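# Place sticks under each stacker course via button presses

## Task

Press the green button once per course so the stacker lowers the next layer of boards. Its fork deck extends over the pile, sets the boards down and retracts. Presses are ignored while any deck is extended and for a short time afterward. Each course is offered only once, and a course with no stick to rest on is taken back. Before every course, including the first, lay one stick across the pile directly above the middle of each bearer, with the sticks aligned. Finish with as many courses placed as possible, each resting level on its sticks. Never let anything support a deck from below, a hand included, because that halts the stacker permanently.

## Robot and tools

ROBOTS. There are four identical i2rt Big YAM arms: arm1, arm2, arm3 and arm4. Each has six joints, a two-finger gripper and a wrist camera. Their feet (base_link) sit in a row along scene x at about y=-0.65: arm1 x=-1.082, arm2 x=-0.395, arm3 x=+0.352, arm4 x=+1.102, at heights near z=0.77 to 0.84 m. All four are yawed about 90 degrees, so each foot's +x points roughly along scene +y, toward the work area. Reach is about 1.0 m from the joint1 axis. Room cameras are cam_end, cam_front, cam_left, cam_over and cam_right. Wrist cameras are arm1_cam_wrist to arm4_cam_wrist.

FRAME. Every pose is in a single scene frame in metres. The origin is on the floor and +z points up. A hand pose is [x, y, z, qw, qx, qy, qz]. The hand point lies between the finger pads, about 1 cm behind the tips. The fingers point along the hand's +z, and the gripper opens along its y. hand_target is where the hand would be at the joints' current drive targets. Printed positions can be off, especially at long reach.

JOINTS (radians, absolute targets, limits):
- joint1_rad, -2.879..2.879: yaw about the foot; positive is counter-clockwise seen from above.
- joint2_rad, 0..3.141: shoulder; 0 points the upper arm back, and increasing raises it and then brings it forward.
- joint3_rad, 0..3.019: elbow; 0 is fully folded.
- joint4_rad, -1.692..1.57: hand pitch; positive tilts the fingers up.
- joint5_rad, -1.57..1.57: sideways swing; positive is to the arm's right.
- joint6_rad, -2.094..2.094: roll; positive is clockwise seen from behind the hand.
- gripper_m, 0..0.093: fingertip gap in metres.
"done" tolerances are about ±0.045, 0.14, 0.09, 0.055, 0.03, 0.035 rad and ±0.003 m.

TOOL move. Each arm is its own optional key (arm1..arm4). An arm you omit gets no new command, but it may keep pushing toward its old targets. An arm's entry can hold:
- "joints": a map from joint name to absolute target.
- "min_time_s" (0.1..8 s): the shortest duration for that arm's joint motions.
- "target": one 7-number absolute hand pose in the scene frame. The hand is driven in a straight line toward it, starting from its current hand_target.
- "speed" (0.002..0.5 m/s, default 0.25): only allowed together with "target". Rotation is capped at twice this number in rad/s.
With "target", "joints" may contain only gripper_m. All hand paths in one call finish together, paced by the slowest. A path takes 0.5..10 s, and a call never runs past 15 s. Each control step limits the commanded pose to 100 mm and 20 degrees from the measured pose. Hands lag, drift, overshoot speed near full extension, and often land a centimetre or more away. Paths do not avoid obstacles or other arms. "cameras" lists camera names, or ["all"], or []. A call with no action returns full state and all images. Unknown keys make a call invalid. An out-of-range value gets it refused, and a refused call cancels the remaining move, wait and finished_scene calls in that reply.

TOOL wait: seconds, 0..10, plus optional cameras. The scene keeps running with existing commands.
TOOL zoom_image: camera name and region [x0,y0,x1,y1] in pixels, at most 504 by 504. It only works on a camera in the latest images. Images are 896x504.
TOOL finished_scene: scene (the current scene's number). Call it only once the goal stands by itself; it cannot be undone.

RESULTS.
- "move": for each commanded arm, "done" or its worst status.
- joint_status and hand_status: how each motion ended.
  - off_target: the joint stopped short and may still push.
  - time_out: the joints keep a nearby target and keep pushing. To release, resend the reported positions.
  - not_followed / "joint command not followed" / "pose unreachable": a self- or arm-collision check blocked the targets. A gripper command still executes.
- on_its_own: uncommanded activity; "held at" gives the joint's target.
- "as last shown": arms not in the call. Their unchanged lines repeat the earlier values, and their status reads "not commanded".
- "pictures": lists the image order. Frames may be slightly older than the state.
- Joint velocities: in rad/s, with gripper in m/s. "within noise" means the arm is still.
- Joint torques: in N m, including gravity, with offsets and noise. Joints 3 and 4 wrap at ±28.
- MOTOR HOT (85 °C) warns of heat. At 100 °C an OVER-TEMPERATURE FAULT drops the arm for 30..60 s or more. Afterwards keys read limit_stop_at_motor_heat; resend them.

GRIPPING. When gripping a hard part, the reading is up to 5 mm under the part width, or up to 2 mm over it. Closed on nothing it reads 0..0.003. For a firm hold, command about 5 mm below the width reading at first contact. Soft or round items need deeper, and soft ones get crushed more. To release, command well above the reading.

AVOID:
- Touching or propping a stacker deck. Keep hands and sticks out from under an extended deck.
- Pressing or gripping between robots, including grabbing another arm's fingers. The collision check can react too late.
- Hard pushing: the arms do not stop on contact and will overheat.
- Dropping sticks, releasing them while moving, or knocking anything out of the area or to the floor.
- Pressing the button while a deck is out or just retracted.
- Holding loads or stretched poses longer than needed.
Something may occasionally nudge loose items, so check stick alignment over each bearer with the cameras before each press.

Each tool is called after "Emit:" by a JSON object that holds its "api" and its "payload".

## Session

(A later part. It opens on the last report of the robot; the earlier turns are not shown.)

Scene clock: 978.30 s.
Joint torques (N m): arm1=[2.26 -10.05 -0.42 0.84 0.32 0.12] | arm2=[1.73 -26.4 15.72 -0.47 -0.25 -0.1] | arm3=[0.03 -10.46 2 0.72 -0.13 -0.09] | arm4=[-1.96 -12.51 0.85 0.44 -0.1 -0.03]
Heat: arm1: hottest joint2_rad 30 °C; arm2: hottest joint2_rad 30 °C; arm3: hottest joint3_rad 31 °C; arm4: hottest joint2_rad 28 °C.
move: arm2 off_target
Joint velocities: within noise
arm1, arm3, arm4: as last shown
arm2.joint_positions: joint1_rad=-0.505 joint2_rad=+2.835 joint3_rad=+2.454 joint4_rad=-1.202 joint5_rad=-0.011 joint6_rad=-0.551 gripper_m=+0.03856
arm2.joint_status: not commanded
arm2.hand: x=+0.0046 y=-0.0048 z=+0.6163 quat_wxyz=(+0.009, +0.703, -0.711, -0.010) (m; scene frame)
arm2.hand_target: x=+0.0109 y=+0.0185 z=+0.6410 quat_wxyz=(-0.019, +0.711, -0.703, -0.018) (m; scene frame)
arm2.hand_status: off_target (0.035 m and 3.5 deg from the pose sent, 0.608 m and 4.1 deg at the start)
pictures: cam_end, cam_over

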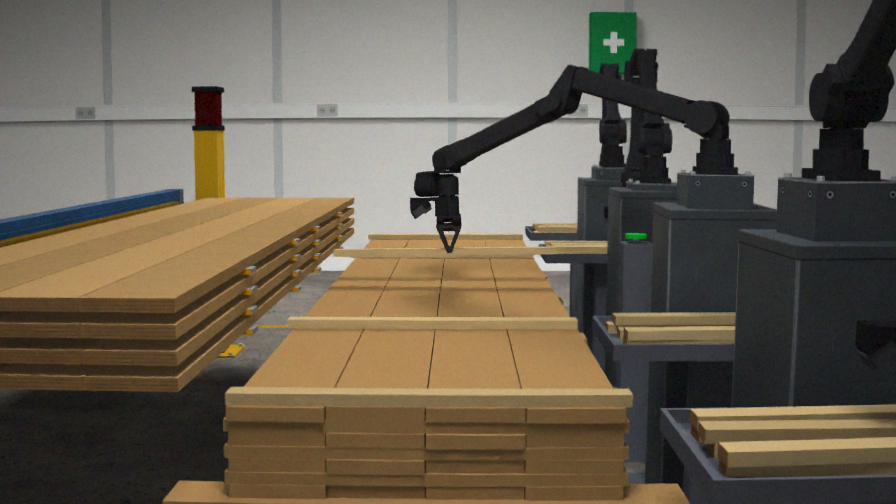

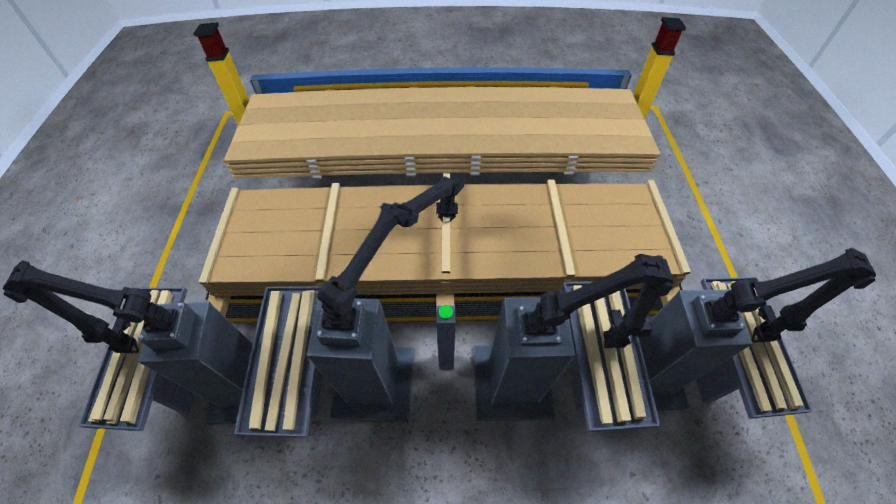

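Emit:
{"api": "move", "payload": {"arm2": {"target": [0.004, 0.034, 0.567, -0.030, 0.7200, -0.6925, -0.030], "speed": 0.12}, "cameras": ["cam_end", "cam_over"]}}

Emit:
{"api": "zoom_image", "payload": {"camera": "cam_end", "region": [320, 240, 420, 310]}}

Emit:
{"api": "zoom_image", "payload": {"camera": "cam_end", "region": [500, 240, 600, 310]}}

Emit:
{"api": "zoom_image", "payload": {"camera": "cam_over", "region": [400, 170, 500, 290]}}

Scene clock: 1002.87 s.
Joint torques (N m): arm1=[2.49 -10.23 -0.36 0.77 0.32 0.11] | arm2=[1.85 -26.64 15.6 -0.29 -0.23 -0.09] | arm3=[-0.03 -10.46 2 0.73 -0.13 -0.09] | arm4=[-1.96 -12.45 0.87 0.43 -0.1 -0.03]
Heat: arm1: hottest joint2_rad 30 °C; arm2: hottest joint3_rad 36 °C; arm3: hottest joint3_rad 30 °C; arm4: hottest joint2_rad 28 °C.
move: arm2 off_target
Joint velocities: within noise
arm1, arm3, arm4: as last shown
arm2.joint_positions: joint1_rad=-0.496 joint2_rad=+3.013 joint3_rad=+2.607 joint4_rad=-1.156 joint5_rad=-0.030 joint6_rad=-0.565 gripper_m=+0.03856
arm2.joint_status: not commanded
arm2.hand: x=-0.0028 y=+0.0052 z=+0.5398 quat_wxyz=(+0.000, +0.711, -0.703, -0.022) (m; scene frame)
arm2.hand_target: x=+0.0027 y=+0.0322 z=+0.5680 quat_wxyz=(-0.031, +0.720, -0.693, -0.030) (m; scene frame)
arm2.hand_status: off_target (0.040 m and 3.9 deg from the pose sent, 0.063 m and 5.8 deg at the start)
pictures: cam_end, cam_over

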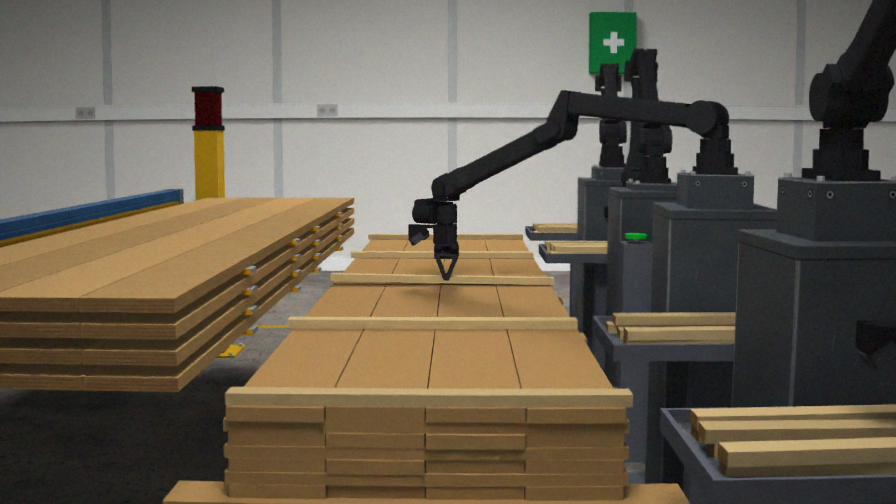

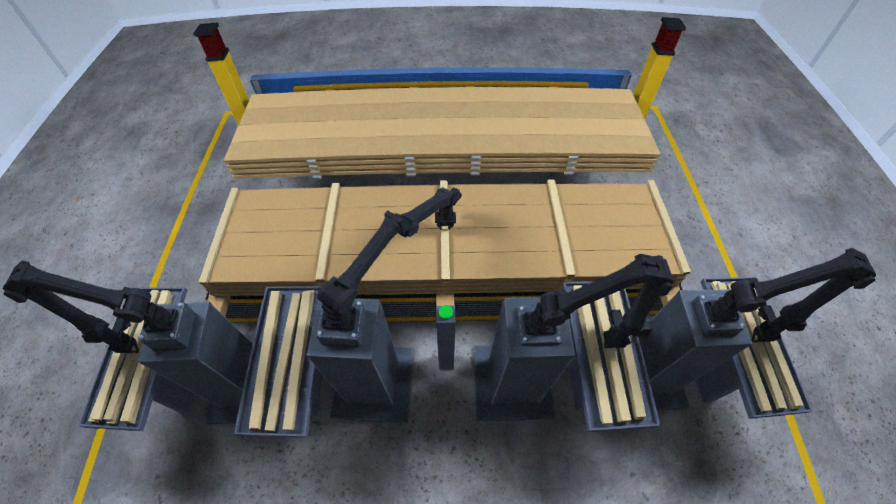

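Scaled by 5.040.

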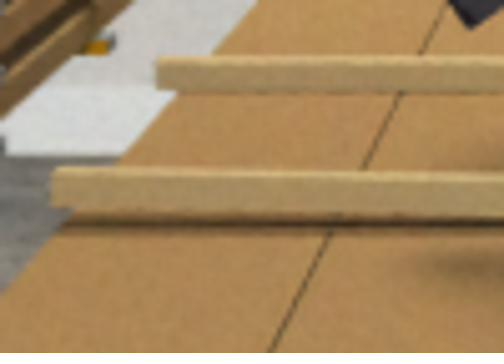

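Scaled by 5.040.

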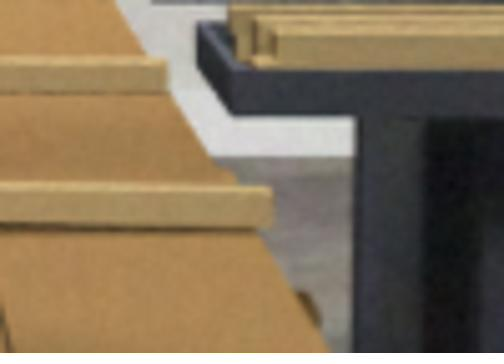

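Scaled by 4.200.

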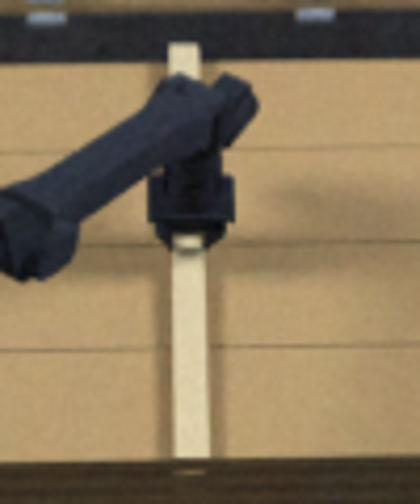

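Emit:
{"api": "move", "payload": {"arm2": {"target": [0.005, 0.036, 0.552, -0.022, 0.7200, -0.6930, -0.022], "speed": 0.06}, "cameras": []}}

Emit:
{"api": "move", "payload": {"arm2": {"target": [0.005, 0.034, 0.540, -0.020, 0.7200, -0.6930, -0.020], "speed": 0.06}, "cameras": ["cam_end", "cam_over"]}}

Emit:
{"api": "zoom_image", "payload": {"camera": "cam_end", "region": [320, 250, 420, 320]}}

Emit:
{"api": "zoom_image", "payload": {"camera": "cam_end", "region": [500, 250, 600, 320]}}

Emit:
{"api": "zoom_image", "payload": {"camera": "cam_over", "region": [400, 170, 500, 290]}}

Scene clock: 1017.73 s.
Joint torques (N m): arm1=[2.2 -9.93 -0.35 0.76 0.32 0.11] | arm2=[1.96 -24.88 16.25 -0.29 -0.16 -0.06] | arm3=[-0.03 -10.46 2 0.72 -0.13 -0.09] | arm4=[-1.9 -12.51 0.85 0.43 -0.09 -0.03]
Heat: arm1: hottest joint2_rad 30 °C; arm2: hottest joint3_rad 36 °C; arm3: hottest joint3_rad 30 °C; arm4: hottest joint2_rad 28 °C.
move: arm2 off_target
Joint velocities: within noise
arm1, arm3, arm4: as last shown
arm2.joint_positions: joint1_rad=-0.495 joint2_rad=+3.122 joint3_rad=+2.839 joint4_rad=-1.263 joint5_rad=-0.019 joint6_rad=-0.565 gripper_m=+0.03856
arm2.joint_status: not commanded
arm2.hand: x=+0.0068 y=+0.0177 z=+0.5425 quat_wxyz=(-0.009, +0.711, -0.703, -0.018) (m; scene frame)
arm2.hand_target: x=+0.0041 y=+0.0346 z=+0.5528 quat_wxyz=(-0.028, +0.720, -0.693, -0.023) (m; scene frame)
arm2.hand_status: off_target (0.021 m and 2.2 deg from the pose sent, 0.034 m and 2.9 deg at the start; a joint's target at an end of its range on 14 of 55 steps)
pictures: none
No camera images: "cameras" was empty.

Scene clock: 1018.70 s.
Joint torques (N m): arm1=[2.26 -10.05 -0.38 0.77 0.31 0.1] | arm2=[1.96 -24.88 13.27 0.77 -0.1 -0.07] | arm3=[-0.03 -10.52 2.02 0.73 -0.13 -0.09] | arm4=[-1.96 -12.51 0.85 0.43 -0.1 -0.02]
Heat: arm1: hottest joint2_rad 30 °C; arm2: hottest joint3_rad 36 °C; arm3: hottest joint3_rad 30 °C; arm4: hottest joint2_rad 28 °C.
move: arm2 off_target
Joint velocities: within noise
arm1.joint_positions: joint1_rad=+1.528 joint2_rad=+2.471 joint3_rad=+0.844 joint4_rad=+0.044 joint5_rad=+0.003 joint6_rad=+1.603 gripper_m=+0.03696
arm1.joint_status: not commanded
arm1.hand: x=-1.4183 y=-0.6797 z=+0.5270 quat_wxyz=(-0.003, +0.706, -0.708, +0.006) (m; scene frame)
arm1.hand_target: x=-1.4210 y=-0.6840 z=+0.5270 quat_wxyz=(+0.000, +0.707, -0.707, +0.000) (m; scene frame)
arm1.hand_status: not commanded
arm2.joint_positions: joint1_rad=-0.495 joint2_rad=+3.122 joint3_rad=+2.839 joint4_rad=-1.249 joint5_rad=-0.018 joint6_rad=-0.565 gripper_m=+0.03856
arm2.joint_status: not commanded
arm2.hand: x=+0.0087 y=+0.0204 z=+0.5426 quat_wxyz=(-0.016, +0.711, -0.703, -0.019) (m; scene frame)
arm2.hand_target: x=+0.0042 y=+0.0328 z=+0.5408 quat_wxyz=(-0.032, +0.720, -0.693, -0.023) (m; scene frame)
arm2.hand_status: off_target (0.014 m and 1.6 deg from the pose sent, 0.017 m and 2.0 deg at the start; a joint's target at an end of its range on 23 of 29 steps)
arm3.joint_positions: joint1_rad=-1.594 joint2_rad=+2.232 joint3_rad=+0.837 joint4_rad=-0.172 joint5_rad=+0.016 joint6_rad=-1.610 gripper_m=+0.03728
arm3.joint_status: not commanded
arm3.hand: x=+0.7277 y=-0.6792 z=+0.5348 quat_wxyz=(+0.000, +0.709, -0.705, +0.002) (m; scene frame)
arm3.hand_target: x=+0.7278 y=-0.6839 z=+0.5262 quat_wxyz=(+0.000, +0.707, -0.707, +0.000) (m; scene frame)
arm3.hand_status: not commanded
arm4.joint_positions: joint1_rad=-1.637 joint2_rad=+2.329 joint3_rad=+0.767 joint4_rad=-0.018 joint5_rad=-0.002 joint6_rad=-1.662 gripper_m=+0.03728
arm4.joint_status: not commanded
arm4.hand: x=+1.4357 y=-0.6795 z=+0.5294 quat_wxyz=(+0.000, +0.710, -0.705, +0.001) (m; scene frame)
arm4.hand_target: x=+1.4339 y=-0.6838 z=+0.5237 quat_wxyz=(+0.000, +0.707, -0.707, +0.000) (m; scene frame)
arm4.hand_status: not commanded
pictures: cam_end, cam_over

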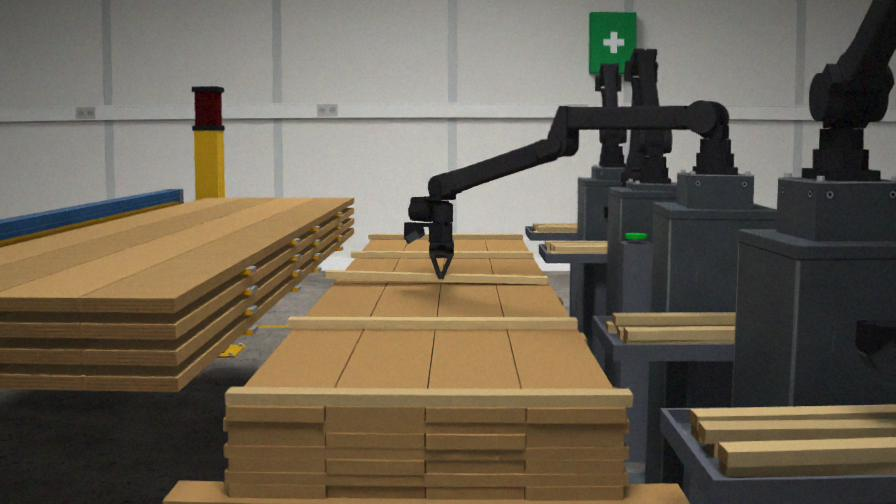

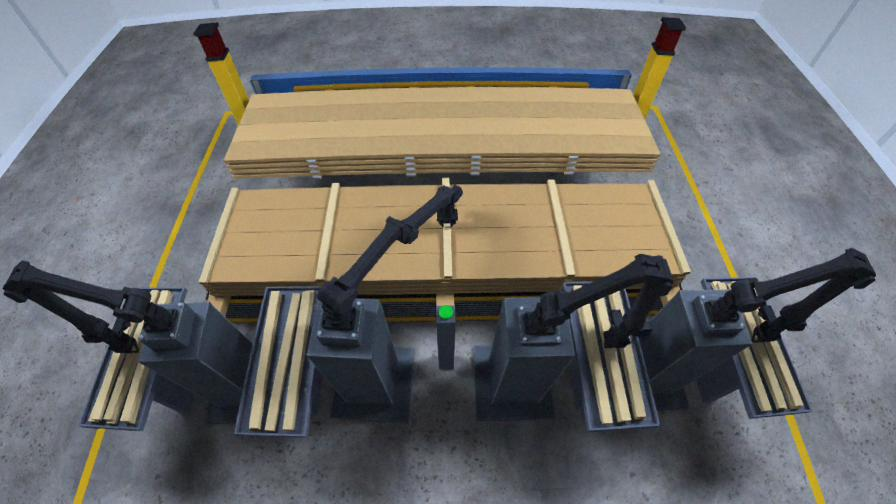

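Scaled by 5.040.

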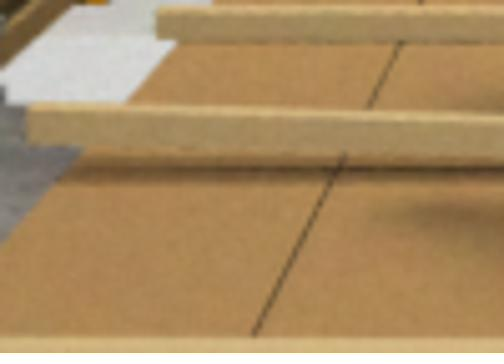

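Scaled by 5.040.

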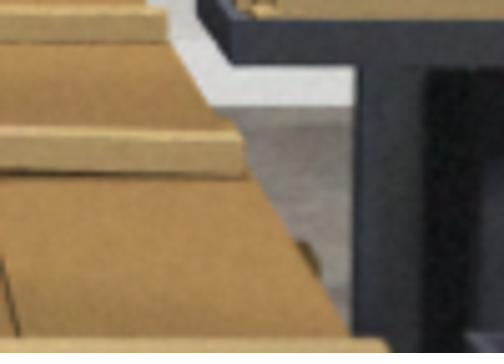

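Scaled by 4.200.

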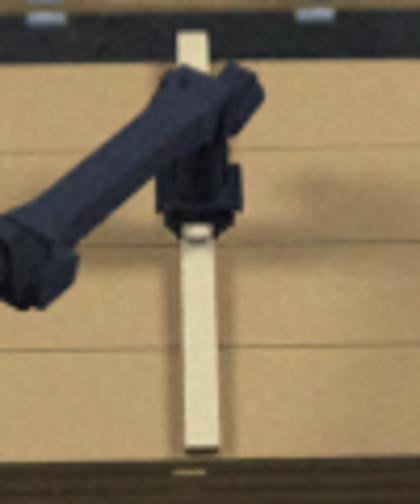

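Emit:
{"api": "move", "payload": {"arm2": {"target": [-0.004, 0.010, 0.548, -0.010, 0.7200, -0.6935, -0.010], "speed": 0.06}, "cameras": []}}

Emit:
{"api": "move", "payload": {"arm2": {"target": [-0.002, 0.012, 0.533, -0.012, 0.7200, -0.6935, -0.012], "speed": 0.06}, "cameras": ["cam_end", "cam_over"]}}

Emit:
{"api": "zoom_image", "payload": {"camera": "cam_end", "region": [320, 250, 420, 320]}}

Emit:
{"api": "zoom_image", "payload": {"camera": "cam_end", "region": [500, 250, 600, 320]}}

Emit:
{"api": "zoom_image", "payload": {"camera": "cam_over", "region": [400, 170, 500, 290]}}

Scene clock: 1047.93 s.
Joint torques (N m): arm1=[2.14 -9.88 -0.36 0.75 0.31 0.11] | arm2=[1.73 -28.22 8.61 0.18 0.08 -0.09] | arm3=[0.03 -10.52 2 0.73 -0.13 -0.09] | arm4=[-1.9 -12.57 0.85 0.43 -0.09 -0.03]
Heat: arm1: hottest joint2_rad 30 °C; arm2: hottest joint3_rad 38 °C; arm3: hottest joint3_rad 30 °C; arm4: hottest joint2_rad 27 °C.
move: arm2 off_target
Joint velocities: within noise
arm1, arm3, arm4: as last shown
arm2.joint_positions: joint1_rad=-0.495 joint2_rad=+3.014 joint3_rad=+2.592 joint4_rad=-1.145 joint5_rad=-0.008 joint6_rad=-0.566 gripper_m=+0.03856
arm2.joint_status: not commanded
arm2.hand: x=-0.0022 y=+0.0001 z=+0.5336 quat_wxyz=(+0.001, +0.712, -0.703, -0.010) (m; scene frame)
arm2.hand_target: x=-0.0041 y=+0.0099 z=+0.5478 quat_wxyz=(-0.010, +0.720, -0.694, -0.010) (m; scene frame)
arm2.hand_status: off_target (0.018 m and 1.9 deg from the pose sent, 0.017 m and 1.9 deg at the start)
pictures: none
No camera images: "cameras" was empty.

Scene clock: 1048.90 s.
Joint torques (N m): arm1=[2.37 -9.93 -0.42 0.79 0.31 0.1] | arm2=[1.55 -24.47 13.44 0.17 -0.03 -0.11] | arm3=[-0.03 -10.52 2 0.72 -0.13 -0.09] | arm4=[-1.96 -12.51 0.84 0.44 -0.09 -0.03]
Heat: arm1: hottest joint2_rad 30 °C; arm2: hottest joint3_rad 38 °C; arm3: hottest joint3_rad 30 °C; arm4: hottest joint2_rad 27 °C.
move: arm2 off_target
Joint velocities: within noise
arm1, arm3, arm4: as last shown
arm2.joint_positions: joint1_rad=-0.495 joint2_rad=+3.014 joint3_rad=+2.592 joint4_rad=-1.145 joint5_rad=-0.008 joint6_rad=-0.566 gripper_m=+0.03856
arm2.joint_status: not commanded
arm2.hand: x=-0.0023 y=+0.0000 z=+0.5333 quat_wxyz=(+0.001, +0.712, -0.703, -0.010) (m; scene frame)
arm2.hand_target: x=-0.0024 y=+0.0115 z=+0.5335 quat_wxyz=(-0.013, +0.720, -0.694, -0.012) (m; scene frame)
arm2.hand_status: off_target (0.012 m and 2.0 deg from the pose sent, 0.012 m and 2.0 deg at the start)
pictures: cam_end, cam_over

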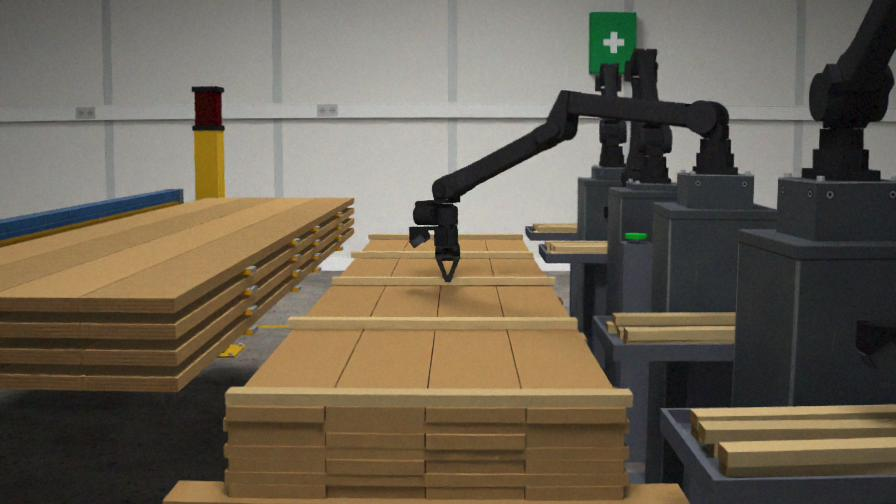

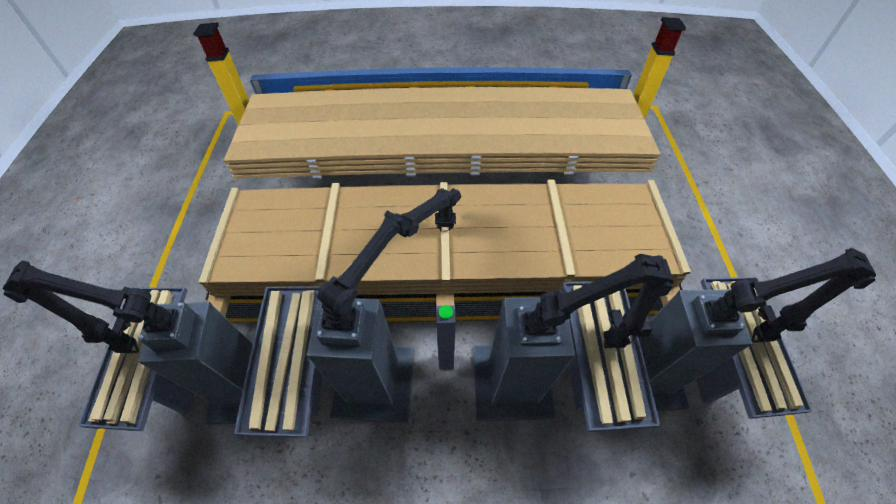

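Scaled by 5.040.

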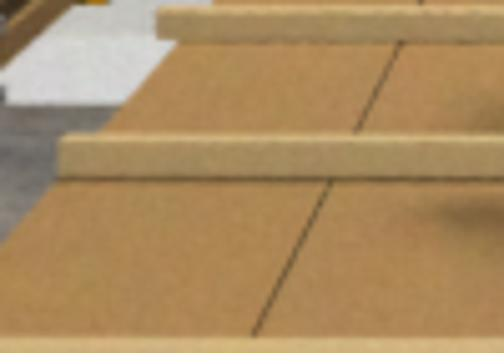

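Scaled by 5.040.

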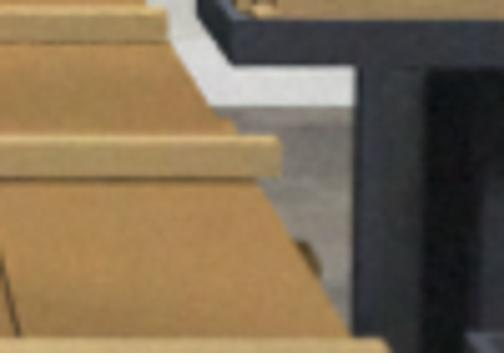

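Scaled by 4.200.

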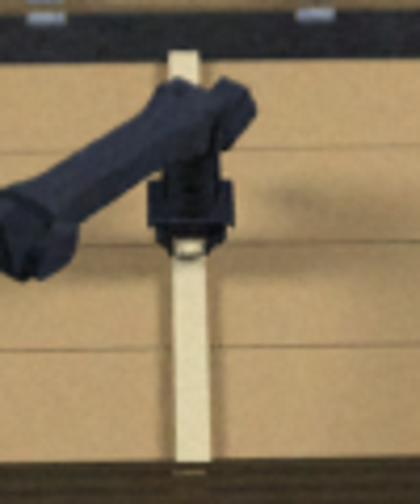

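Emit:
{"api": "move", "payload": {"arm2": {"target": [-0.002, 0.026, 0.541, -0.017, 0.7200, -0.6935, -0.017], "speed": 0.06}, "cameras": []}}

Emit:
{"api": "move", "payload": {"arm2": {"target": [-0.003, 0.021, 0.530, -0.014, 0.7200, -0.6935, -0.014], "speed": 0.06}, "cameras": ["cam_end", "cam_over"]}}

Emit:
{"api": "zoom_image", "payload": {"camera": "cam_end", "region": [320, 250, 420, 320]}}

Emit:
{"api": "zoom_image", "payload": {"camera": "cam_end", "region": [500, 250, 600, 320]}}

Emit:
{"api": "zoom_image", "payload": {"camera": "cam_over", "region": [400, 170, 500, 290]}}

Scene clock: 1063.87 s.
Joint torques (N m): arm1=[2.67 -9.99 -0.43 0.76 0.32 0.1] | arm2=[2.14 -25.05 14.87 -0.28 -0.27 -0.03] | arm3=[0.03 -10.46 1.99 0.75 -0.13 -0.09] | arm4=[-1.96 -12.51 0.85 0.43 -0.1 -0.02]
Heat: arm1: hottest joint2_rad 30 °C; arm2: hottest joint3_rad 37 °C; arm3: hottest joint3_rad 29 °C; arm4: hottest joint2_rad 27 °C.
move: arm2 off_target
Joint velocities: within noise
arm1, arm3, arm4: as last shown
arm2.joint_positions: joint1_rad=-0.494 joint2_rad=+3.065 joint3_rad=+2.701 joint4_rad=-1.194 joint5_rad=-0.009 joint6_rad=-0.566 gripper_m=+0.03856
arm2.joint_status: not commanded
arm2.hand: x=+0.0019 y=+0.0081 z=+0.5339 quat_wxyz=(-0.004, +0.712, -0.702, -0.012) (m; scene frame)
arm2.hand_target: x=-0.0027 y=+0.0251 z=+0.5416 quat_wxyz=(-0.019, +0.720, -0.694, -0.017) (m; scene frame)
arm2.hand_status: off_target (0.020 m and 2.2 deg from the pose sent, 0.027 m and 2.6 deg at the start)
pictures: none
No camera images: "cameras" was empty.

Scene clock: 1064.83 s.
Joint torques (N m): arm1=[2.43 -9.82 -0.36 0.76 0.32 0.11] | arm2=[1.96 -24 14.37 0.12 -0.11 -0.04] | arm3=[0.03 -10.46 2.02 0.73 -0.13 -0.09] | arm4=[-1.9 -12.57 0.85 0.46 -0.1 -0.03]
Heat: arm1: hottest joint2_rad 30 °C; arm2: hottest joint3_rad 38 °C; arm3: hottest joint3_rad 29 °C; arm4: hottest joint2_rad 27 °C.
move: arm2 off_target
Joint velocities: within noise
arm1, arm3, arm4: as last shown
arm2.joint_positions: joint1_rad=-0.494 joint2_rad=+3.067 joint3_rad=+2.701 joint4_rad=-1.194 joint5_rad=-0.009 joint6_rad=-0.566 gripper_m=+0.03856
arm2.joint_status: not commanded
arm2.hand: x=+0.0016 y=+0.0077 z=+0.5331 quat_wxyz=(-0.003, +0.712, -0.702, -0.012) (m; scene frame)
arm2.hand_target: x=-0.0036 y=+0.0203 z=+0.5306 quat_wxyz=(-0.015, +0.720, -0.694, -0.014) (m; scene frame)
arm2.hand_status: off_target (0.014 m and 1.9 deg from the pose sent, 0.014 m and 1.9 deg at the start)
pictures: cam_end, cam_over

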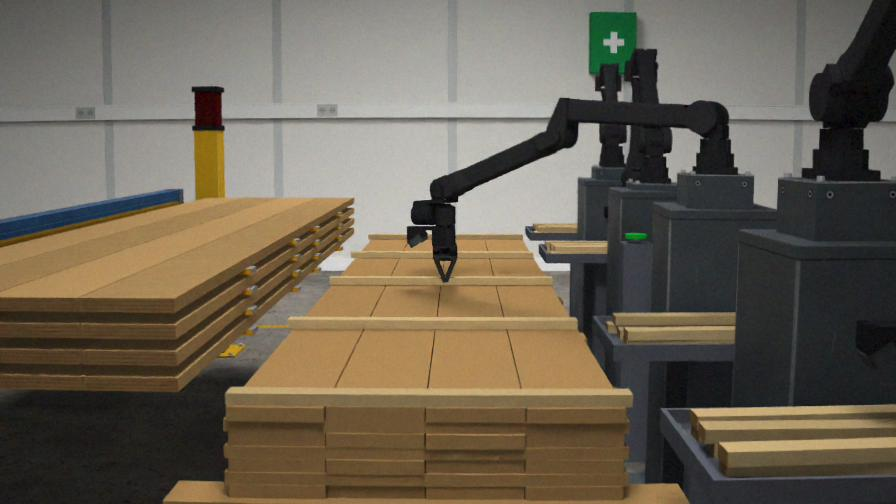

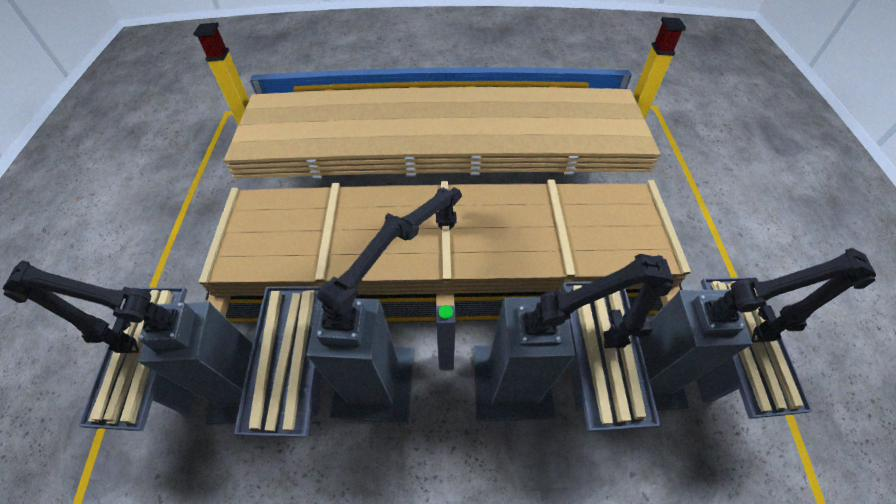

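Scaled by 5.040.

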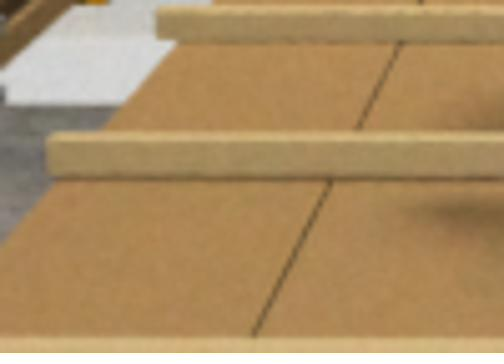

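Scaled by 5.040.

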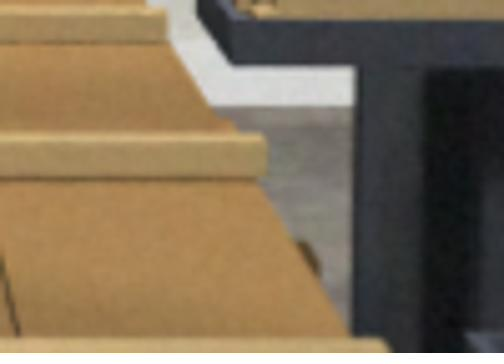

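Scaled by 4.200.

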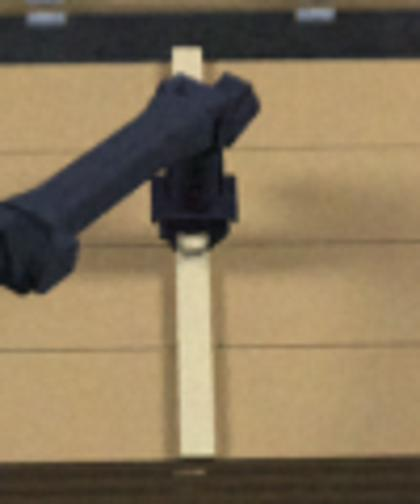

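Emit:
{"api": "move", "payload": {"arm2": {"joints": {"gripper_m": 0.062}}, "cameras": []}}

Emit:
{"api": "move", "payload": {"arm2": {"target": [0.0, 0.016, 0.62, -0.012, 0.715, -0.699, -0.012], "speed": 0.08}, "cameras": []}}

Emit:
{"api": "move", "payload": {"arm2": {"target": [-0.02, -0.40, 0.80, 0, 0.7071, -0.7071, 0], "speed": 0.3, "joints": {"gripper_m": 0.0}}, "cameras": ["cam_over", "cam_end"]}}

Emit:
{"api": "zoom_image", "payload": {"camera": "cam_over", "region": [190, 160, 690, 300]}}

Scene clock: 1093.87 s.
Joint torques (N m): arm1=[2.49 -9.99 -0.36 0.81 0.32 0.09] | arm2=[1.9 -25 14.12 0.1 -0.11 -0.04] | arm3=[0.03 -10.52 2 0.73 -0.13 -0.09] | arm4=[-1.9 -12.51 0.85 0.43 -0.1 -0.03]
Heat: arm1: hottest joint2_rad 29 °C; arm2: hottest joint3_rad 41 °C; arm3: hottest joint3_rad 29 °C; arm4: hottest joint2_rad 27 °C.
move: arm2 done
Joint velocities: within noise
arm1, arm3, arm4: as last shown
arm2.joint_positions: joint1_rad=-0.493 joint2_rad=+3.077 joint3_rad=+2.703 joint4_rad=-1.194 joint5_rad=-0.009 joint6_rad=-0.566 gripper_m=+0.06191
arm2.joint_status: all done
arm2.hand: x=-0.0012 y=+0.0049 z=+0.5259 quat_wxyz=(+0.001, +0.712, -0.702, -0.011) (m; scene frame)
arm2.hand_target: x=-0.0035 y=+0.0201 z=+0.5305 quat_wxyz=(-0.015, +0.720, -0.694, -0.014) (m; scene frame)
arm2.hand_status: not commanded
pictures: none
No camera images: "cameras" was empty.

Scene clock: 1095.87 s.
Joint torques (N m): arm1=[2.26 -10.17 -0.35 0.8 0.32 0.09] | arm2=[1.55 -27.63 9.01 0.02 -0.01 0.05] | arm3=[0.09 -10.46 2 0.75 -0.13 -0.09] | arm4=[-1.96 -12.51 0.87 0.43 -0.1 -0.02]
Heat: arm1: hottest joint2_rad 29 °C; arm2: hottest joint3_rad 40 °C; arm3: hottest joint3_rad 29 °C; arm4: hottest joint2_rad 27 °C.
move: arm2 done
Joint velocities: within noise
arm1, arm3, arm4: as last shown
arm2.joint_positions: joint1_rad=-0.493 joint2_rad=+2.870 joint3_rad=+2.513 joint4_rad=-1.192 joint5_rad=-0.009 joint6_rad=-0.566 gripper_m=+0.06192
arm2.joint_status: not commanded
arm2.hand: x=+0.0040 y=+0.0113 z=+0.6120 quat_wxyz=(-0.008, +0.712, -0.702, -0.013) (m; scene frame)
arm2.hand_target: x=+0.0001 y=+0.0160 z=+0.6200 quat_wxyz=(-0.012, +0.715, -0.699, -0.012) (m; scene frame)
arm2.hand_status: done (0.010 m and 0.6 deg from the pose sent, 0.095 m and 1.6 deg at the start)
pictures: none
No camera images: "cameras" was empty.

Scene clock: 1098.40 s.
Joint torques (N m): arm1=[2.2 -10.11 -0.32 0.8 0.33 0.11] | arm2=[0.09 -14.92 6.84 -0.27 -0.2 -0.08] | arm3=[-0.03 -10.46 2.02 0.73 -0.13 -0.09] | arm4=[-1.96 -12.57 0.87 0.43 -0.09 -0.03]
Heat: arm1: hottest joint2_rad 29 °C; arm2: hottest joint3_rad 39 °C; arm3: hottest joint3_rad 29 °C; arm4: hottest joint2_rad 27 °C.
move: arm2 done
Joint velocities: within noise
arm1, arm3, arm4: as last shown
arm2.joint_positions: joint1_rad=-0.922 joint2_rad=+1.793 joint3_rad=+1.036 joint4_rad=-0.803 joint5_rad=+0.014 joint6_rad=-0.971 gripper_m=+0.00122
arm2.joint_status: all done
arm2.hand: x=-0.0183 y=-0.3954 z=+0.7989 quat_wxyz=(-0.003, +0.704, -0.710, +0.002) (m; scene frame)
arm2.hand_target: x=-0.0199 y=-0.4000 z=+0.8000 quat_wxyz=(+0.000, +0.707, -0.707, +0.000) (m; scene frame)
arm2.hand_status: done (0.005 m and 0.6 deg from the pose sent, 0.453 m and 1.9 deg at the start)
pictures: cam_end, cam_over

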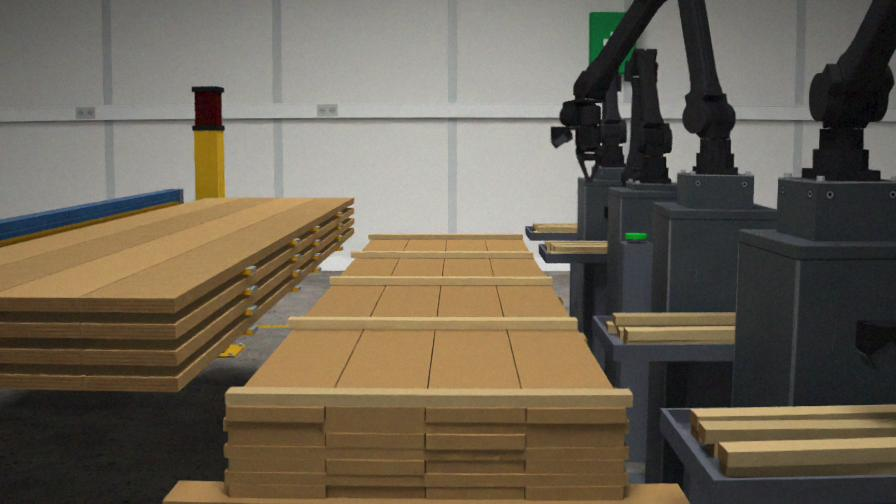

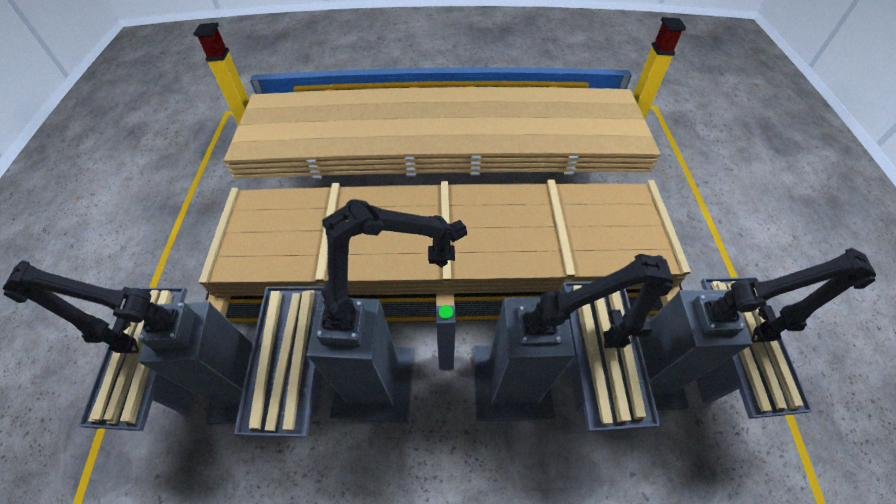

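Scaled by 1.008.

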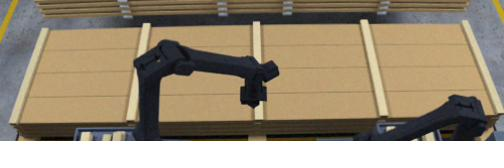

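Emit:
{"api": "move", "payload": {"arm2": {"target": [-0.020, -0.537, 0.75, 0, 0.7071, -0.7071, 0], "speed": 0.2}, "cameras": []}}

Emit:
{"api": "move", "payload": {"arm2": {"target": [-0.020, -0.539, 0.685, 0, 0.7071, -0.7071, 0], "speed": 0.1}, "cameras": ["cam_over", "cam_right", "arm2_cam_wrist"]}}

Emit:
{"api": "zoom_image", "payload": {"camera": "cam_over", "region": [380, 240, 520, 380]}}

Scene clock: 1111.43 s.
Joint torques (N m): arm1=[2.26 -10.11 -0.36 0.77 0.32 0.11] | arm2=[-0.15 -12.75 5.35 0.39 -0.27 -0.09] | arm3=[0.03 -10.46 2.02 0.72 -0.12 -0.09] | arm4=[-1.96 -12.45 0.85 0.44 -0.1 -0.02]
Heat: arm1: hottest joint2_rad 29 °C; arm2: hottest joint3_rad 36 °C; arm3: hottest joint3_rad 29 °C; arm4: hottest joint2_rad 27 °C.
move: arm2 done
Joint velocities: within noise
arm1.joint_positions: joint1_rad=+1.528 joint2_rad=+2.471 joint3_rad=+0.844 joint4_rad=+0.044 joint5_rad=+0.003 joint6_rad=+1.603 gripper_m=+0.03696
arm1.joint_status: not commanded
arm1.hand: x=-1.4183 y=-0.6797 z=+0.5270 quat_wxyz=(-0.003, +0.706, -0.708, +0.006) (m; scene frame)
arm1.hand_target: x=-1.4210 y=-0.6840 z=+0.5270 quat_wxyz=(+0.000, +0.707, -0.707, +0.000) (m; scene frame)
arm1.hand_status: not commanded
arm2.joint_positions: joint1_rad=-1.219 joint2_rad=+1.784 joint3_rad=+0.835 joint4_rad=-0.620 joint5_rad=+0.013 joint6_rad=-1.271 gripper_m=+0.00121
arm2.joint_status: not commanded
arm2.hand: x=-0.0205 y=-0.5338 z=+0.7511 quat_wxyz=(+0.003, +0.705, -0.709, +0.000) (m; scene frame)
arm2.hand_target: x=-0.0200 y=-0.5370 z=+0.7500 quat_wxyz=(+0.000, +0.707, -0.707, +0.000) (m; scene frame)
arm2.hand_status: done (0.003 m and 0.5 deg from the pose sent, 0.150 m and 0.6 deg at the start)
arm3.joint_positions: joint1_rad=-1.594 joint2_rad=+2.232 joint3_rad=+0.837 joint4_rad=-0.172 joint5_rad=+0.016 joint6_rad=-1.610 gripper_m=+0.03728
arm3.joint_status: not commanded
arm3.hand: x=+0.7277 y=-0.6792 z=+0.5348 quat_wxyz=(+0.000, +0.709, -0.705, +0.002) (m; scene frame)
arm3.hand_target: x=+0.7278 y=-0.6839 z=+0.5262 quat_wxyz=(+0.000, +0.707, -0.707, +0.000) (m; scene frame)
arm3.hand_status: not commanded
arm4.joint_positions: joint1_rad=-1.637 joint2_rad=+2.329 joint3_rad=+0.767 joint4_rad=-0.018 joint5_rad=-0.002 joint6_rad=-1.662 gripper_m=+0.03728
arm4.joint_status: not commanded
arm4.hand: x=+1.4357 y=-0.6795 z=+0.5294 quat_wxyz=(+0.000, +0.710, -0.705, +0.001) (m; scene frame)
arm4.hand_target: x=+1.4339 y=-0.6838 z=+0.5237 quat_wxyz=(+0.000, +0.707, -0.707, +0.000) (m; scene frame)
arm4.hand_status: not commanded
pictures: none
No camera images: "cameras" was empty.

Scene clock: 1112.83 s.
Joint torques (N m): arm1=[2.43 -10.11 -0.36 0.79 0.32 0.1] | arm2=[-0.44 -12.75 4.29 0.42 -0.26 -0.09] | arm3=[-0.03 -10.52 2.02 0.73 -0.13 -0.09] | arm4=[-1.9 -12.51 0.87 0.43 -0.09 -0.03]
Heat: arm1: hottest joint2_rad 29 °C; arm2: hottest joint3_rad 36 °C; arm3: hottest joint3_rad 29 °C; arm4: hottest joint2_rad 27 °C.
move: arm2 done
Joint velocities: within noise
arm1, arm3, arm4: as last shown
arm2.joint_positions: joint1_rad=-1.221 joint2_rad=+1.947 joint3_rad=+0.823 joint4_rad=-0.440 joint5_rad=+0.013 joint6_rad=-1.277 gripper_m=+0.00121
arm2.joint_status: not commanded
arm2.hand: x=-0.0215 y=-0.5344 z=+0.6884 quat_wxyz=(+0.002, +0.707, -0.708, +0.001) (m; scene frame)
arm2.hand_target: x=-0.0201 y=-0.5391 z=+0.6851 quat_wxyz=(+0.000, +0.707, -0.707, +0.000) (m; scene frame)
arm2.hand_status: done (0.006 m and 0.3 deg from the pose sent, 0.066 m and 0.5 deg at the start)
pictures: arm2_cam_wrist, cam_over, cam_right

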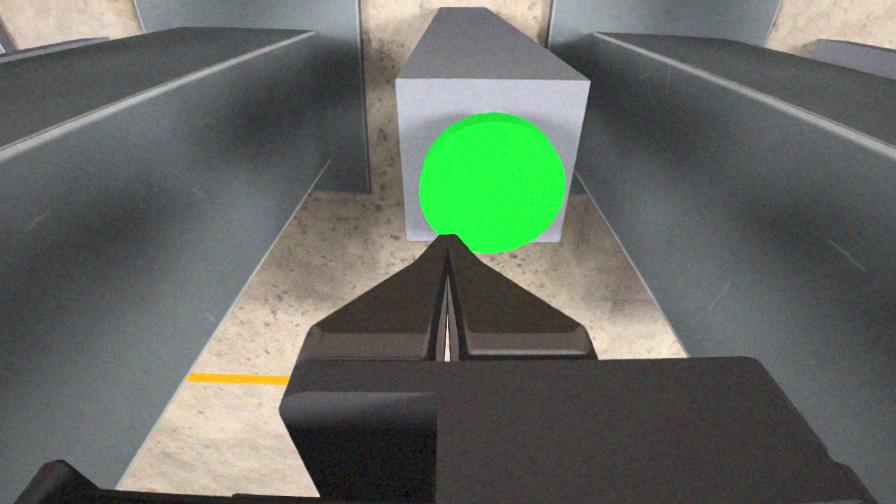

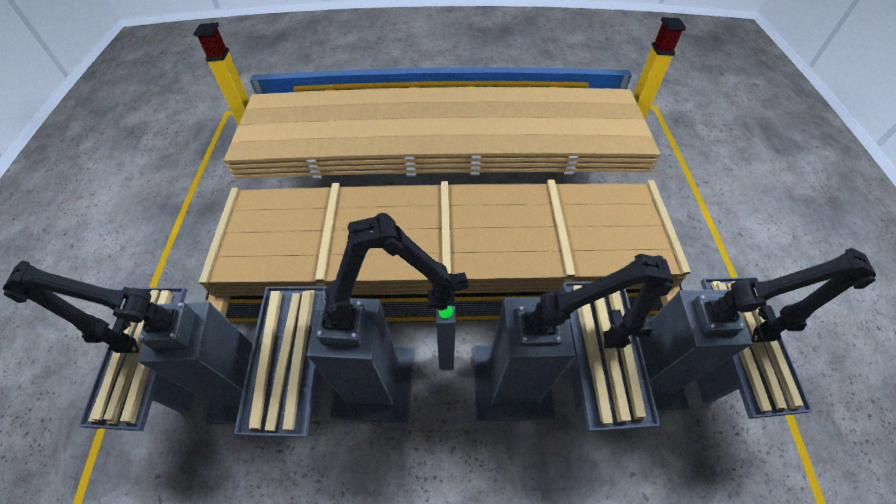

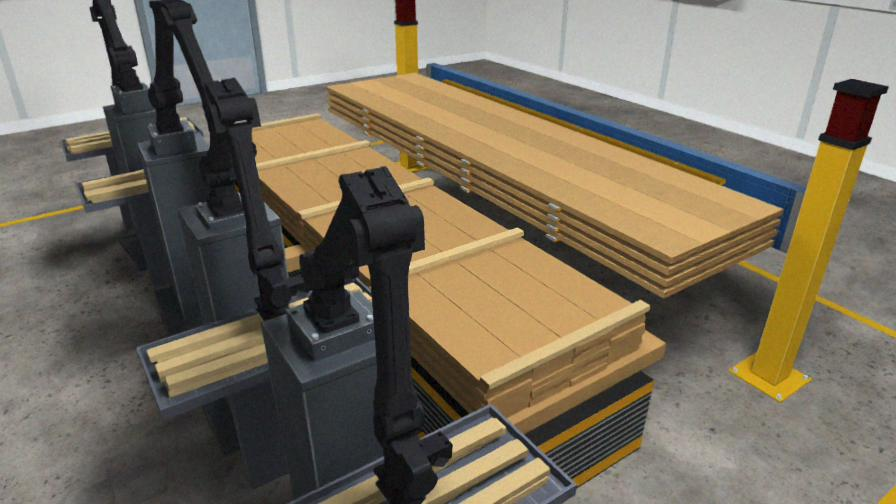

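Scaled by 3.600.

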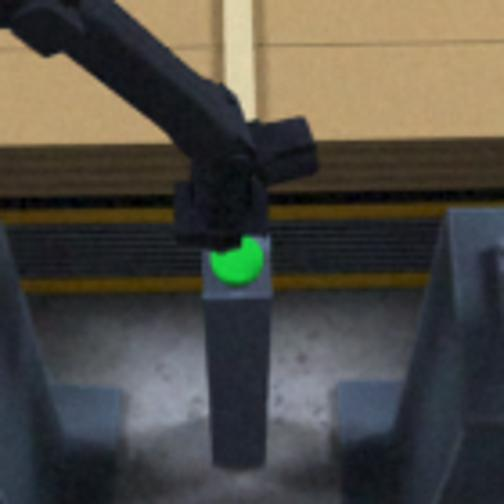

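Emit:
{"api": "move", "payload": {"arm2": {"target": [-0.003, -0.534, 0.665, 0, 0.7071, -0.7071, 0], "speed": 0.08}, "cameras": ["arm2_cam_wrist", "cam_over"]}}

Scene clock: 1136.23 s.
Joint torques (N m): arm1=[2.26 -10.05 -0.39 0.75 0.32 0.1] | arm2=[-0.5 -13.04 6.31 0.32 -0.25 -0.09] | arm3=[0.03 -10.4 2.02 0.73 -0.13 -0.09] | arm4=[-1.96 -12.51 0.85 0.43 -0.1 -0.02]
Heat: arm1: hottest joint2_rad 29 °C; arm2: hottest joint2_rad 33 °C; arm3: hottest joint3_rad 29 °C; arm4: hottest joint2_rad 27 °C.
move: arm2 off_target
Joint velocities: within noise
arm1, arm3, arm4: as last shown
arm2.joint_positions: joint1_rad=-1.221 joint2_rad=+2.021 joint3_rad=+0.854 joint4_rad=-0.421 joint5_rad=+0.013 joint6_rad=-1.278 gripper_m=+0.00121
arm2.joint_status: not commanded
arm2.hand: x=-0.0191 y=-0.5335 z=+0.6658 quat_wxyz=(+0.012, +0.707, -0.707, -0.004) (m; scene frame)
arm2.hand_target: x=-0.0034 y=-0.5342 z=+0.6653 quat_wxyz=(+0.000, +0.707, -0.707, +0.000) (m; scene frame)
arm2.hand_status: off_target (0.016 m and 1.5 deg from the pose sent, 0.030 m and 0.2 deg at the start)
pictures: arm2_cam_wrist, cam_over

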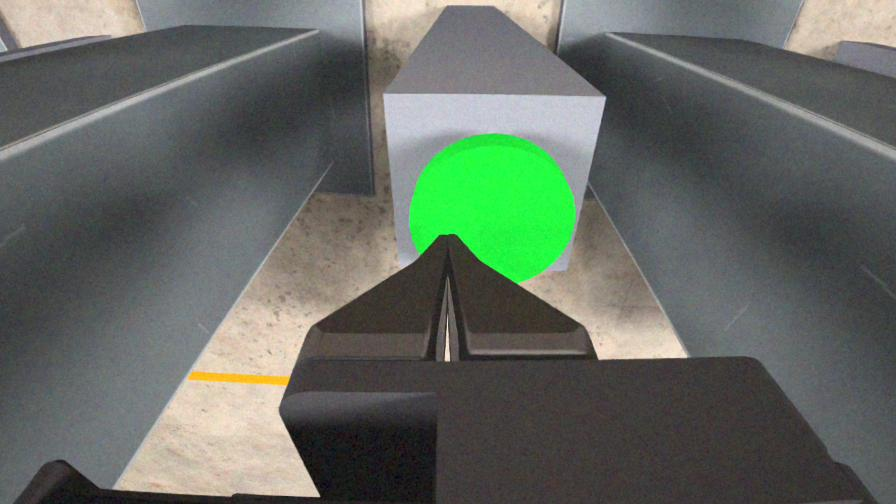

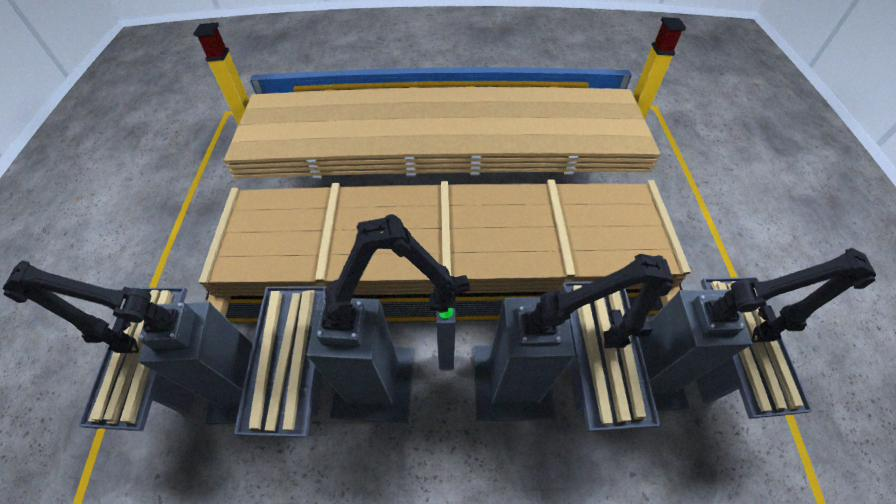

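Emit:
{"api": "move", "payload": {"arm2": {"target": [0.010, -0.532, 0.667, 0, 0.7071, -0.7071, 0], "speed": 0.08}, "cameras": ["arm2_cam_wrist"]}}

Scene clock: 1141.93 s.
Joint torques (N m): arm1=[2.32 -9.88 -0.35 0.76 0.32 0.11] | arm2=[-0.44 -13.33 6.74 -0.4 -0.26 -0.09] | arm3=[-0.03 -10.46 2 0.75 -0.13 -0.09] | arm4=[-1.96 -12.51 0.85 0.43 -0.1 -0.03]
Heat: arm1: hottest joint2_rad 29 °C; arm2: hottest joint2_rad 32 °C; arm3: hottest joint3_rad 29 °C; arm4: hottest joint2_rad 27 °C.
move: arm2 off_target
Joint velocities: within noise
arm1, arm3, arm4: as last shown
arm2.joint_positions: joint1_rad=-1.225 joint2_rad=+2.031 joint3_rad=+0.891 joint4_rad=-0.428 joint5_rad=+0.013 joint6_rad=-1.282 gripper_m=+0.00121
arm2.joint_status: not commanded
arm2.hand: x=-0.0017 y=-0.5300 z=+0.6676 quat_wxyz=(+0.003, +0.707, -0.708, +0.000) (m; scene frame)
arm2.hand_target: x=+0.0098 y=-0.5321 z=+0.6672 quat_wxyz=(+0.000, +0.707, -0.707, +0.000) (m; scene frame)
arm2.hand_status: off_target (0.012 m and 0.4 deg from the pose sent, 0.029 m and 1.4 deg at the start)
pictures: arm2_cam_wrist

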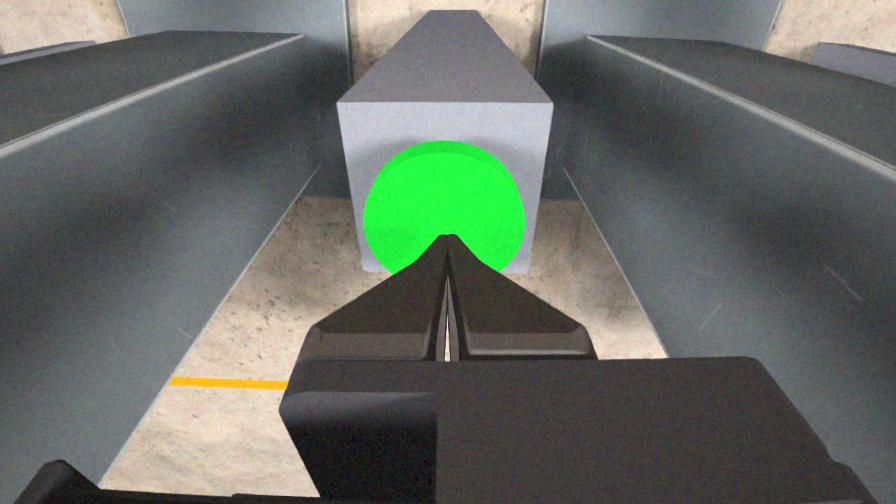

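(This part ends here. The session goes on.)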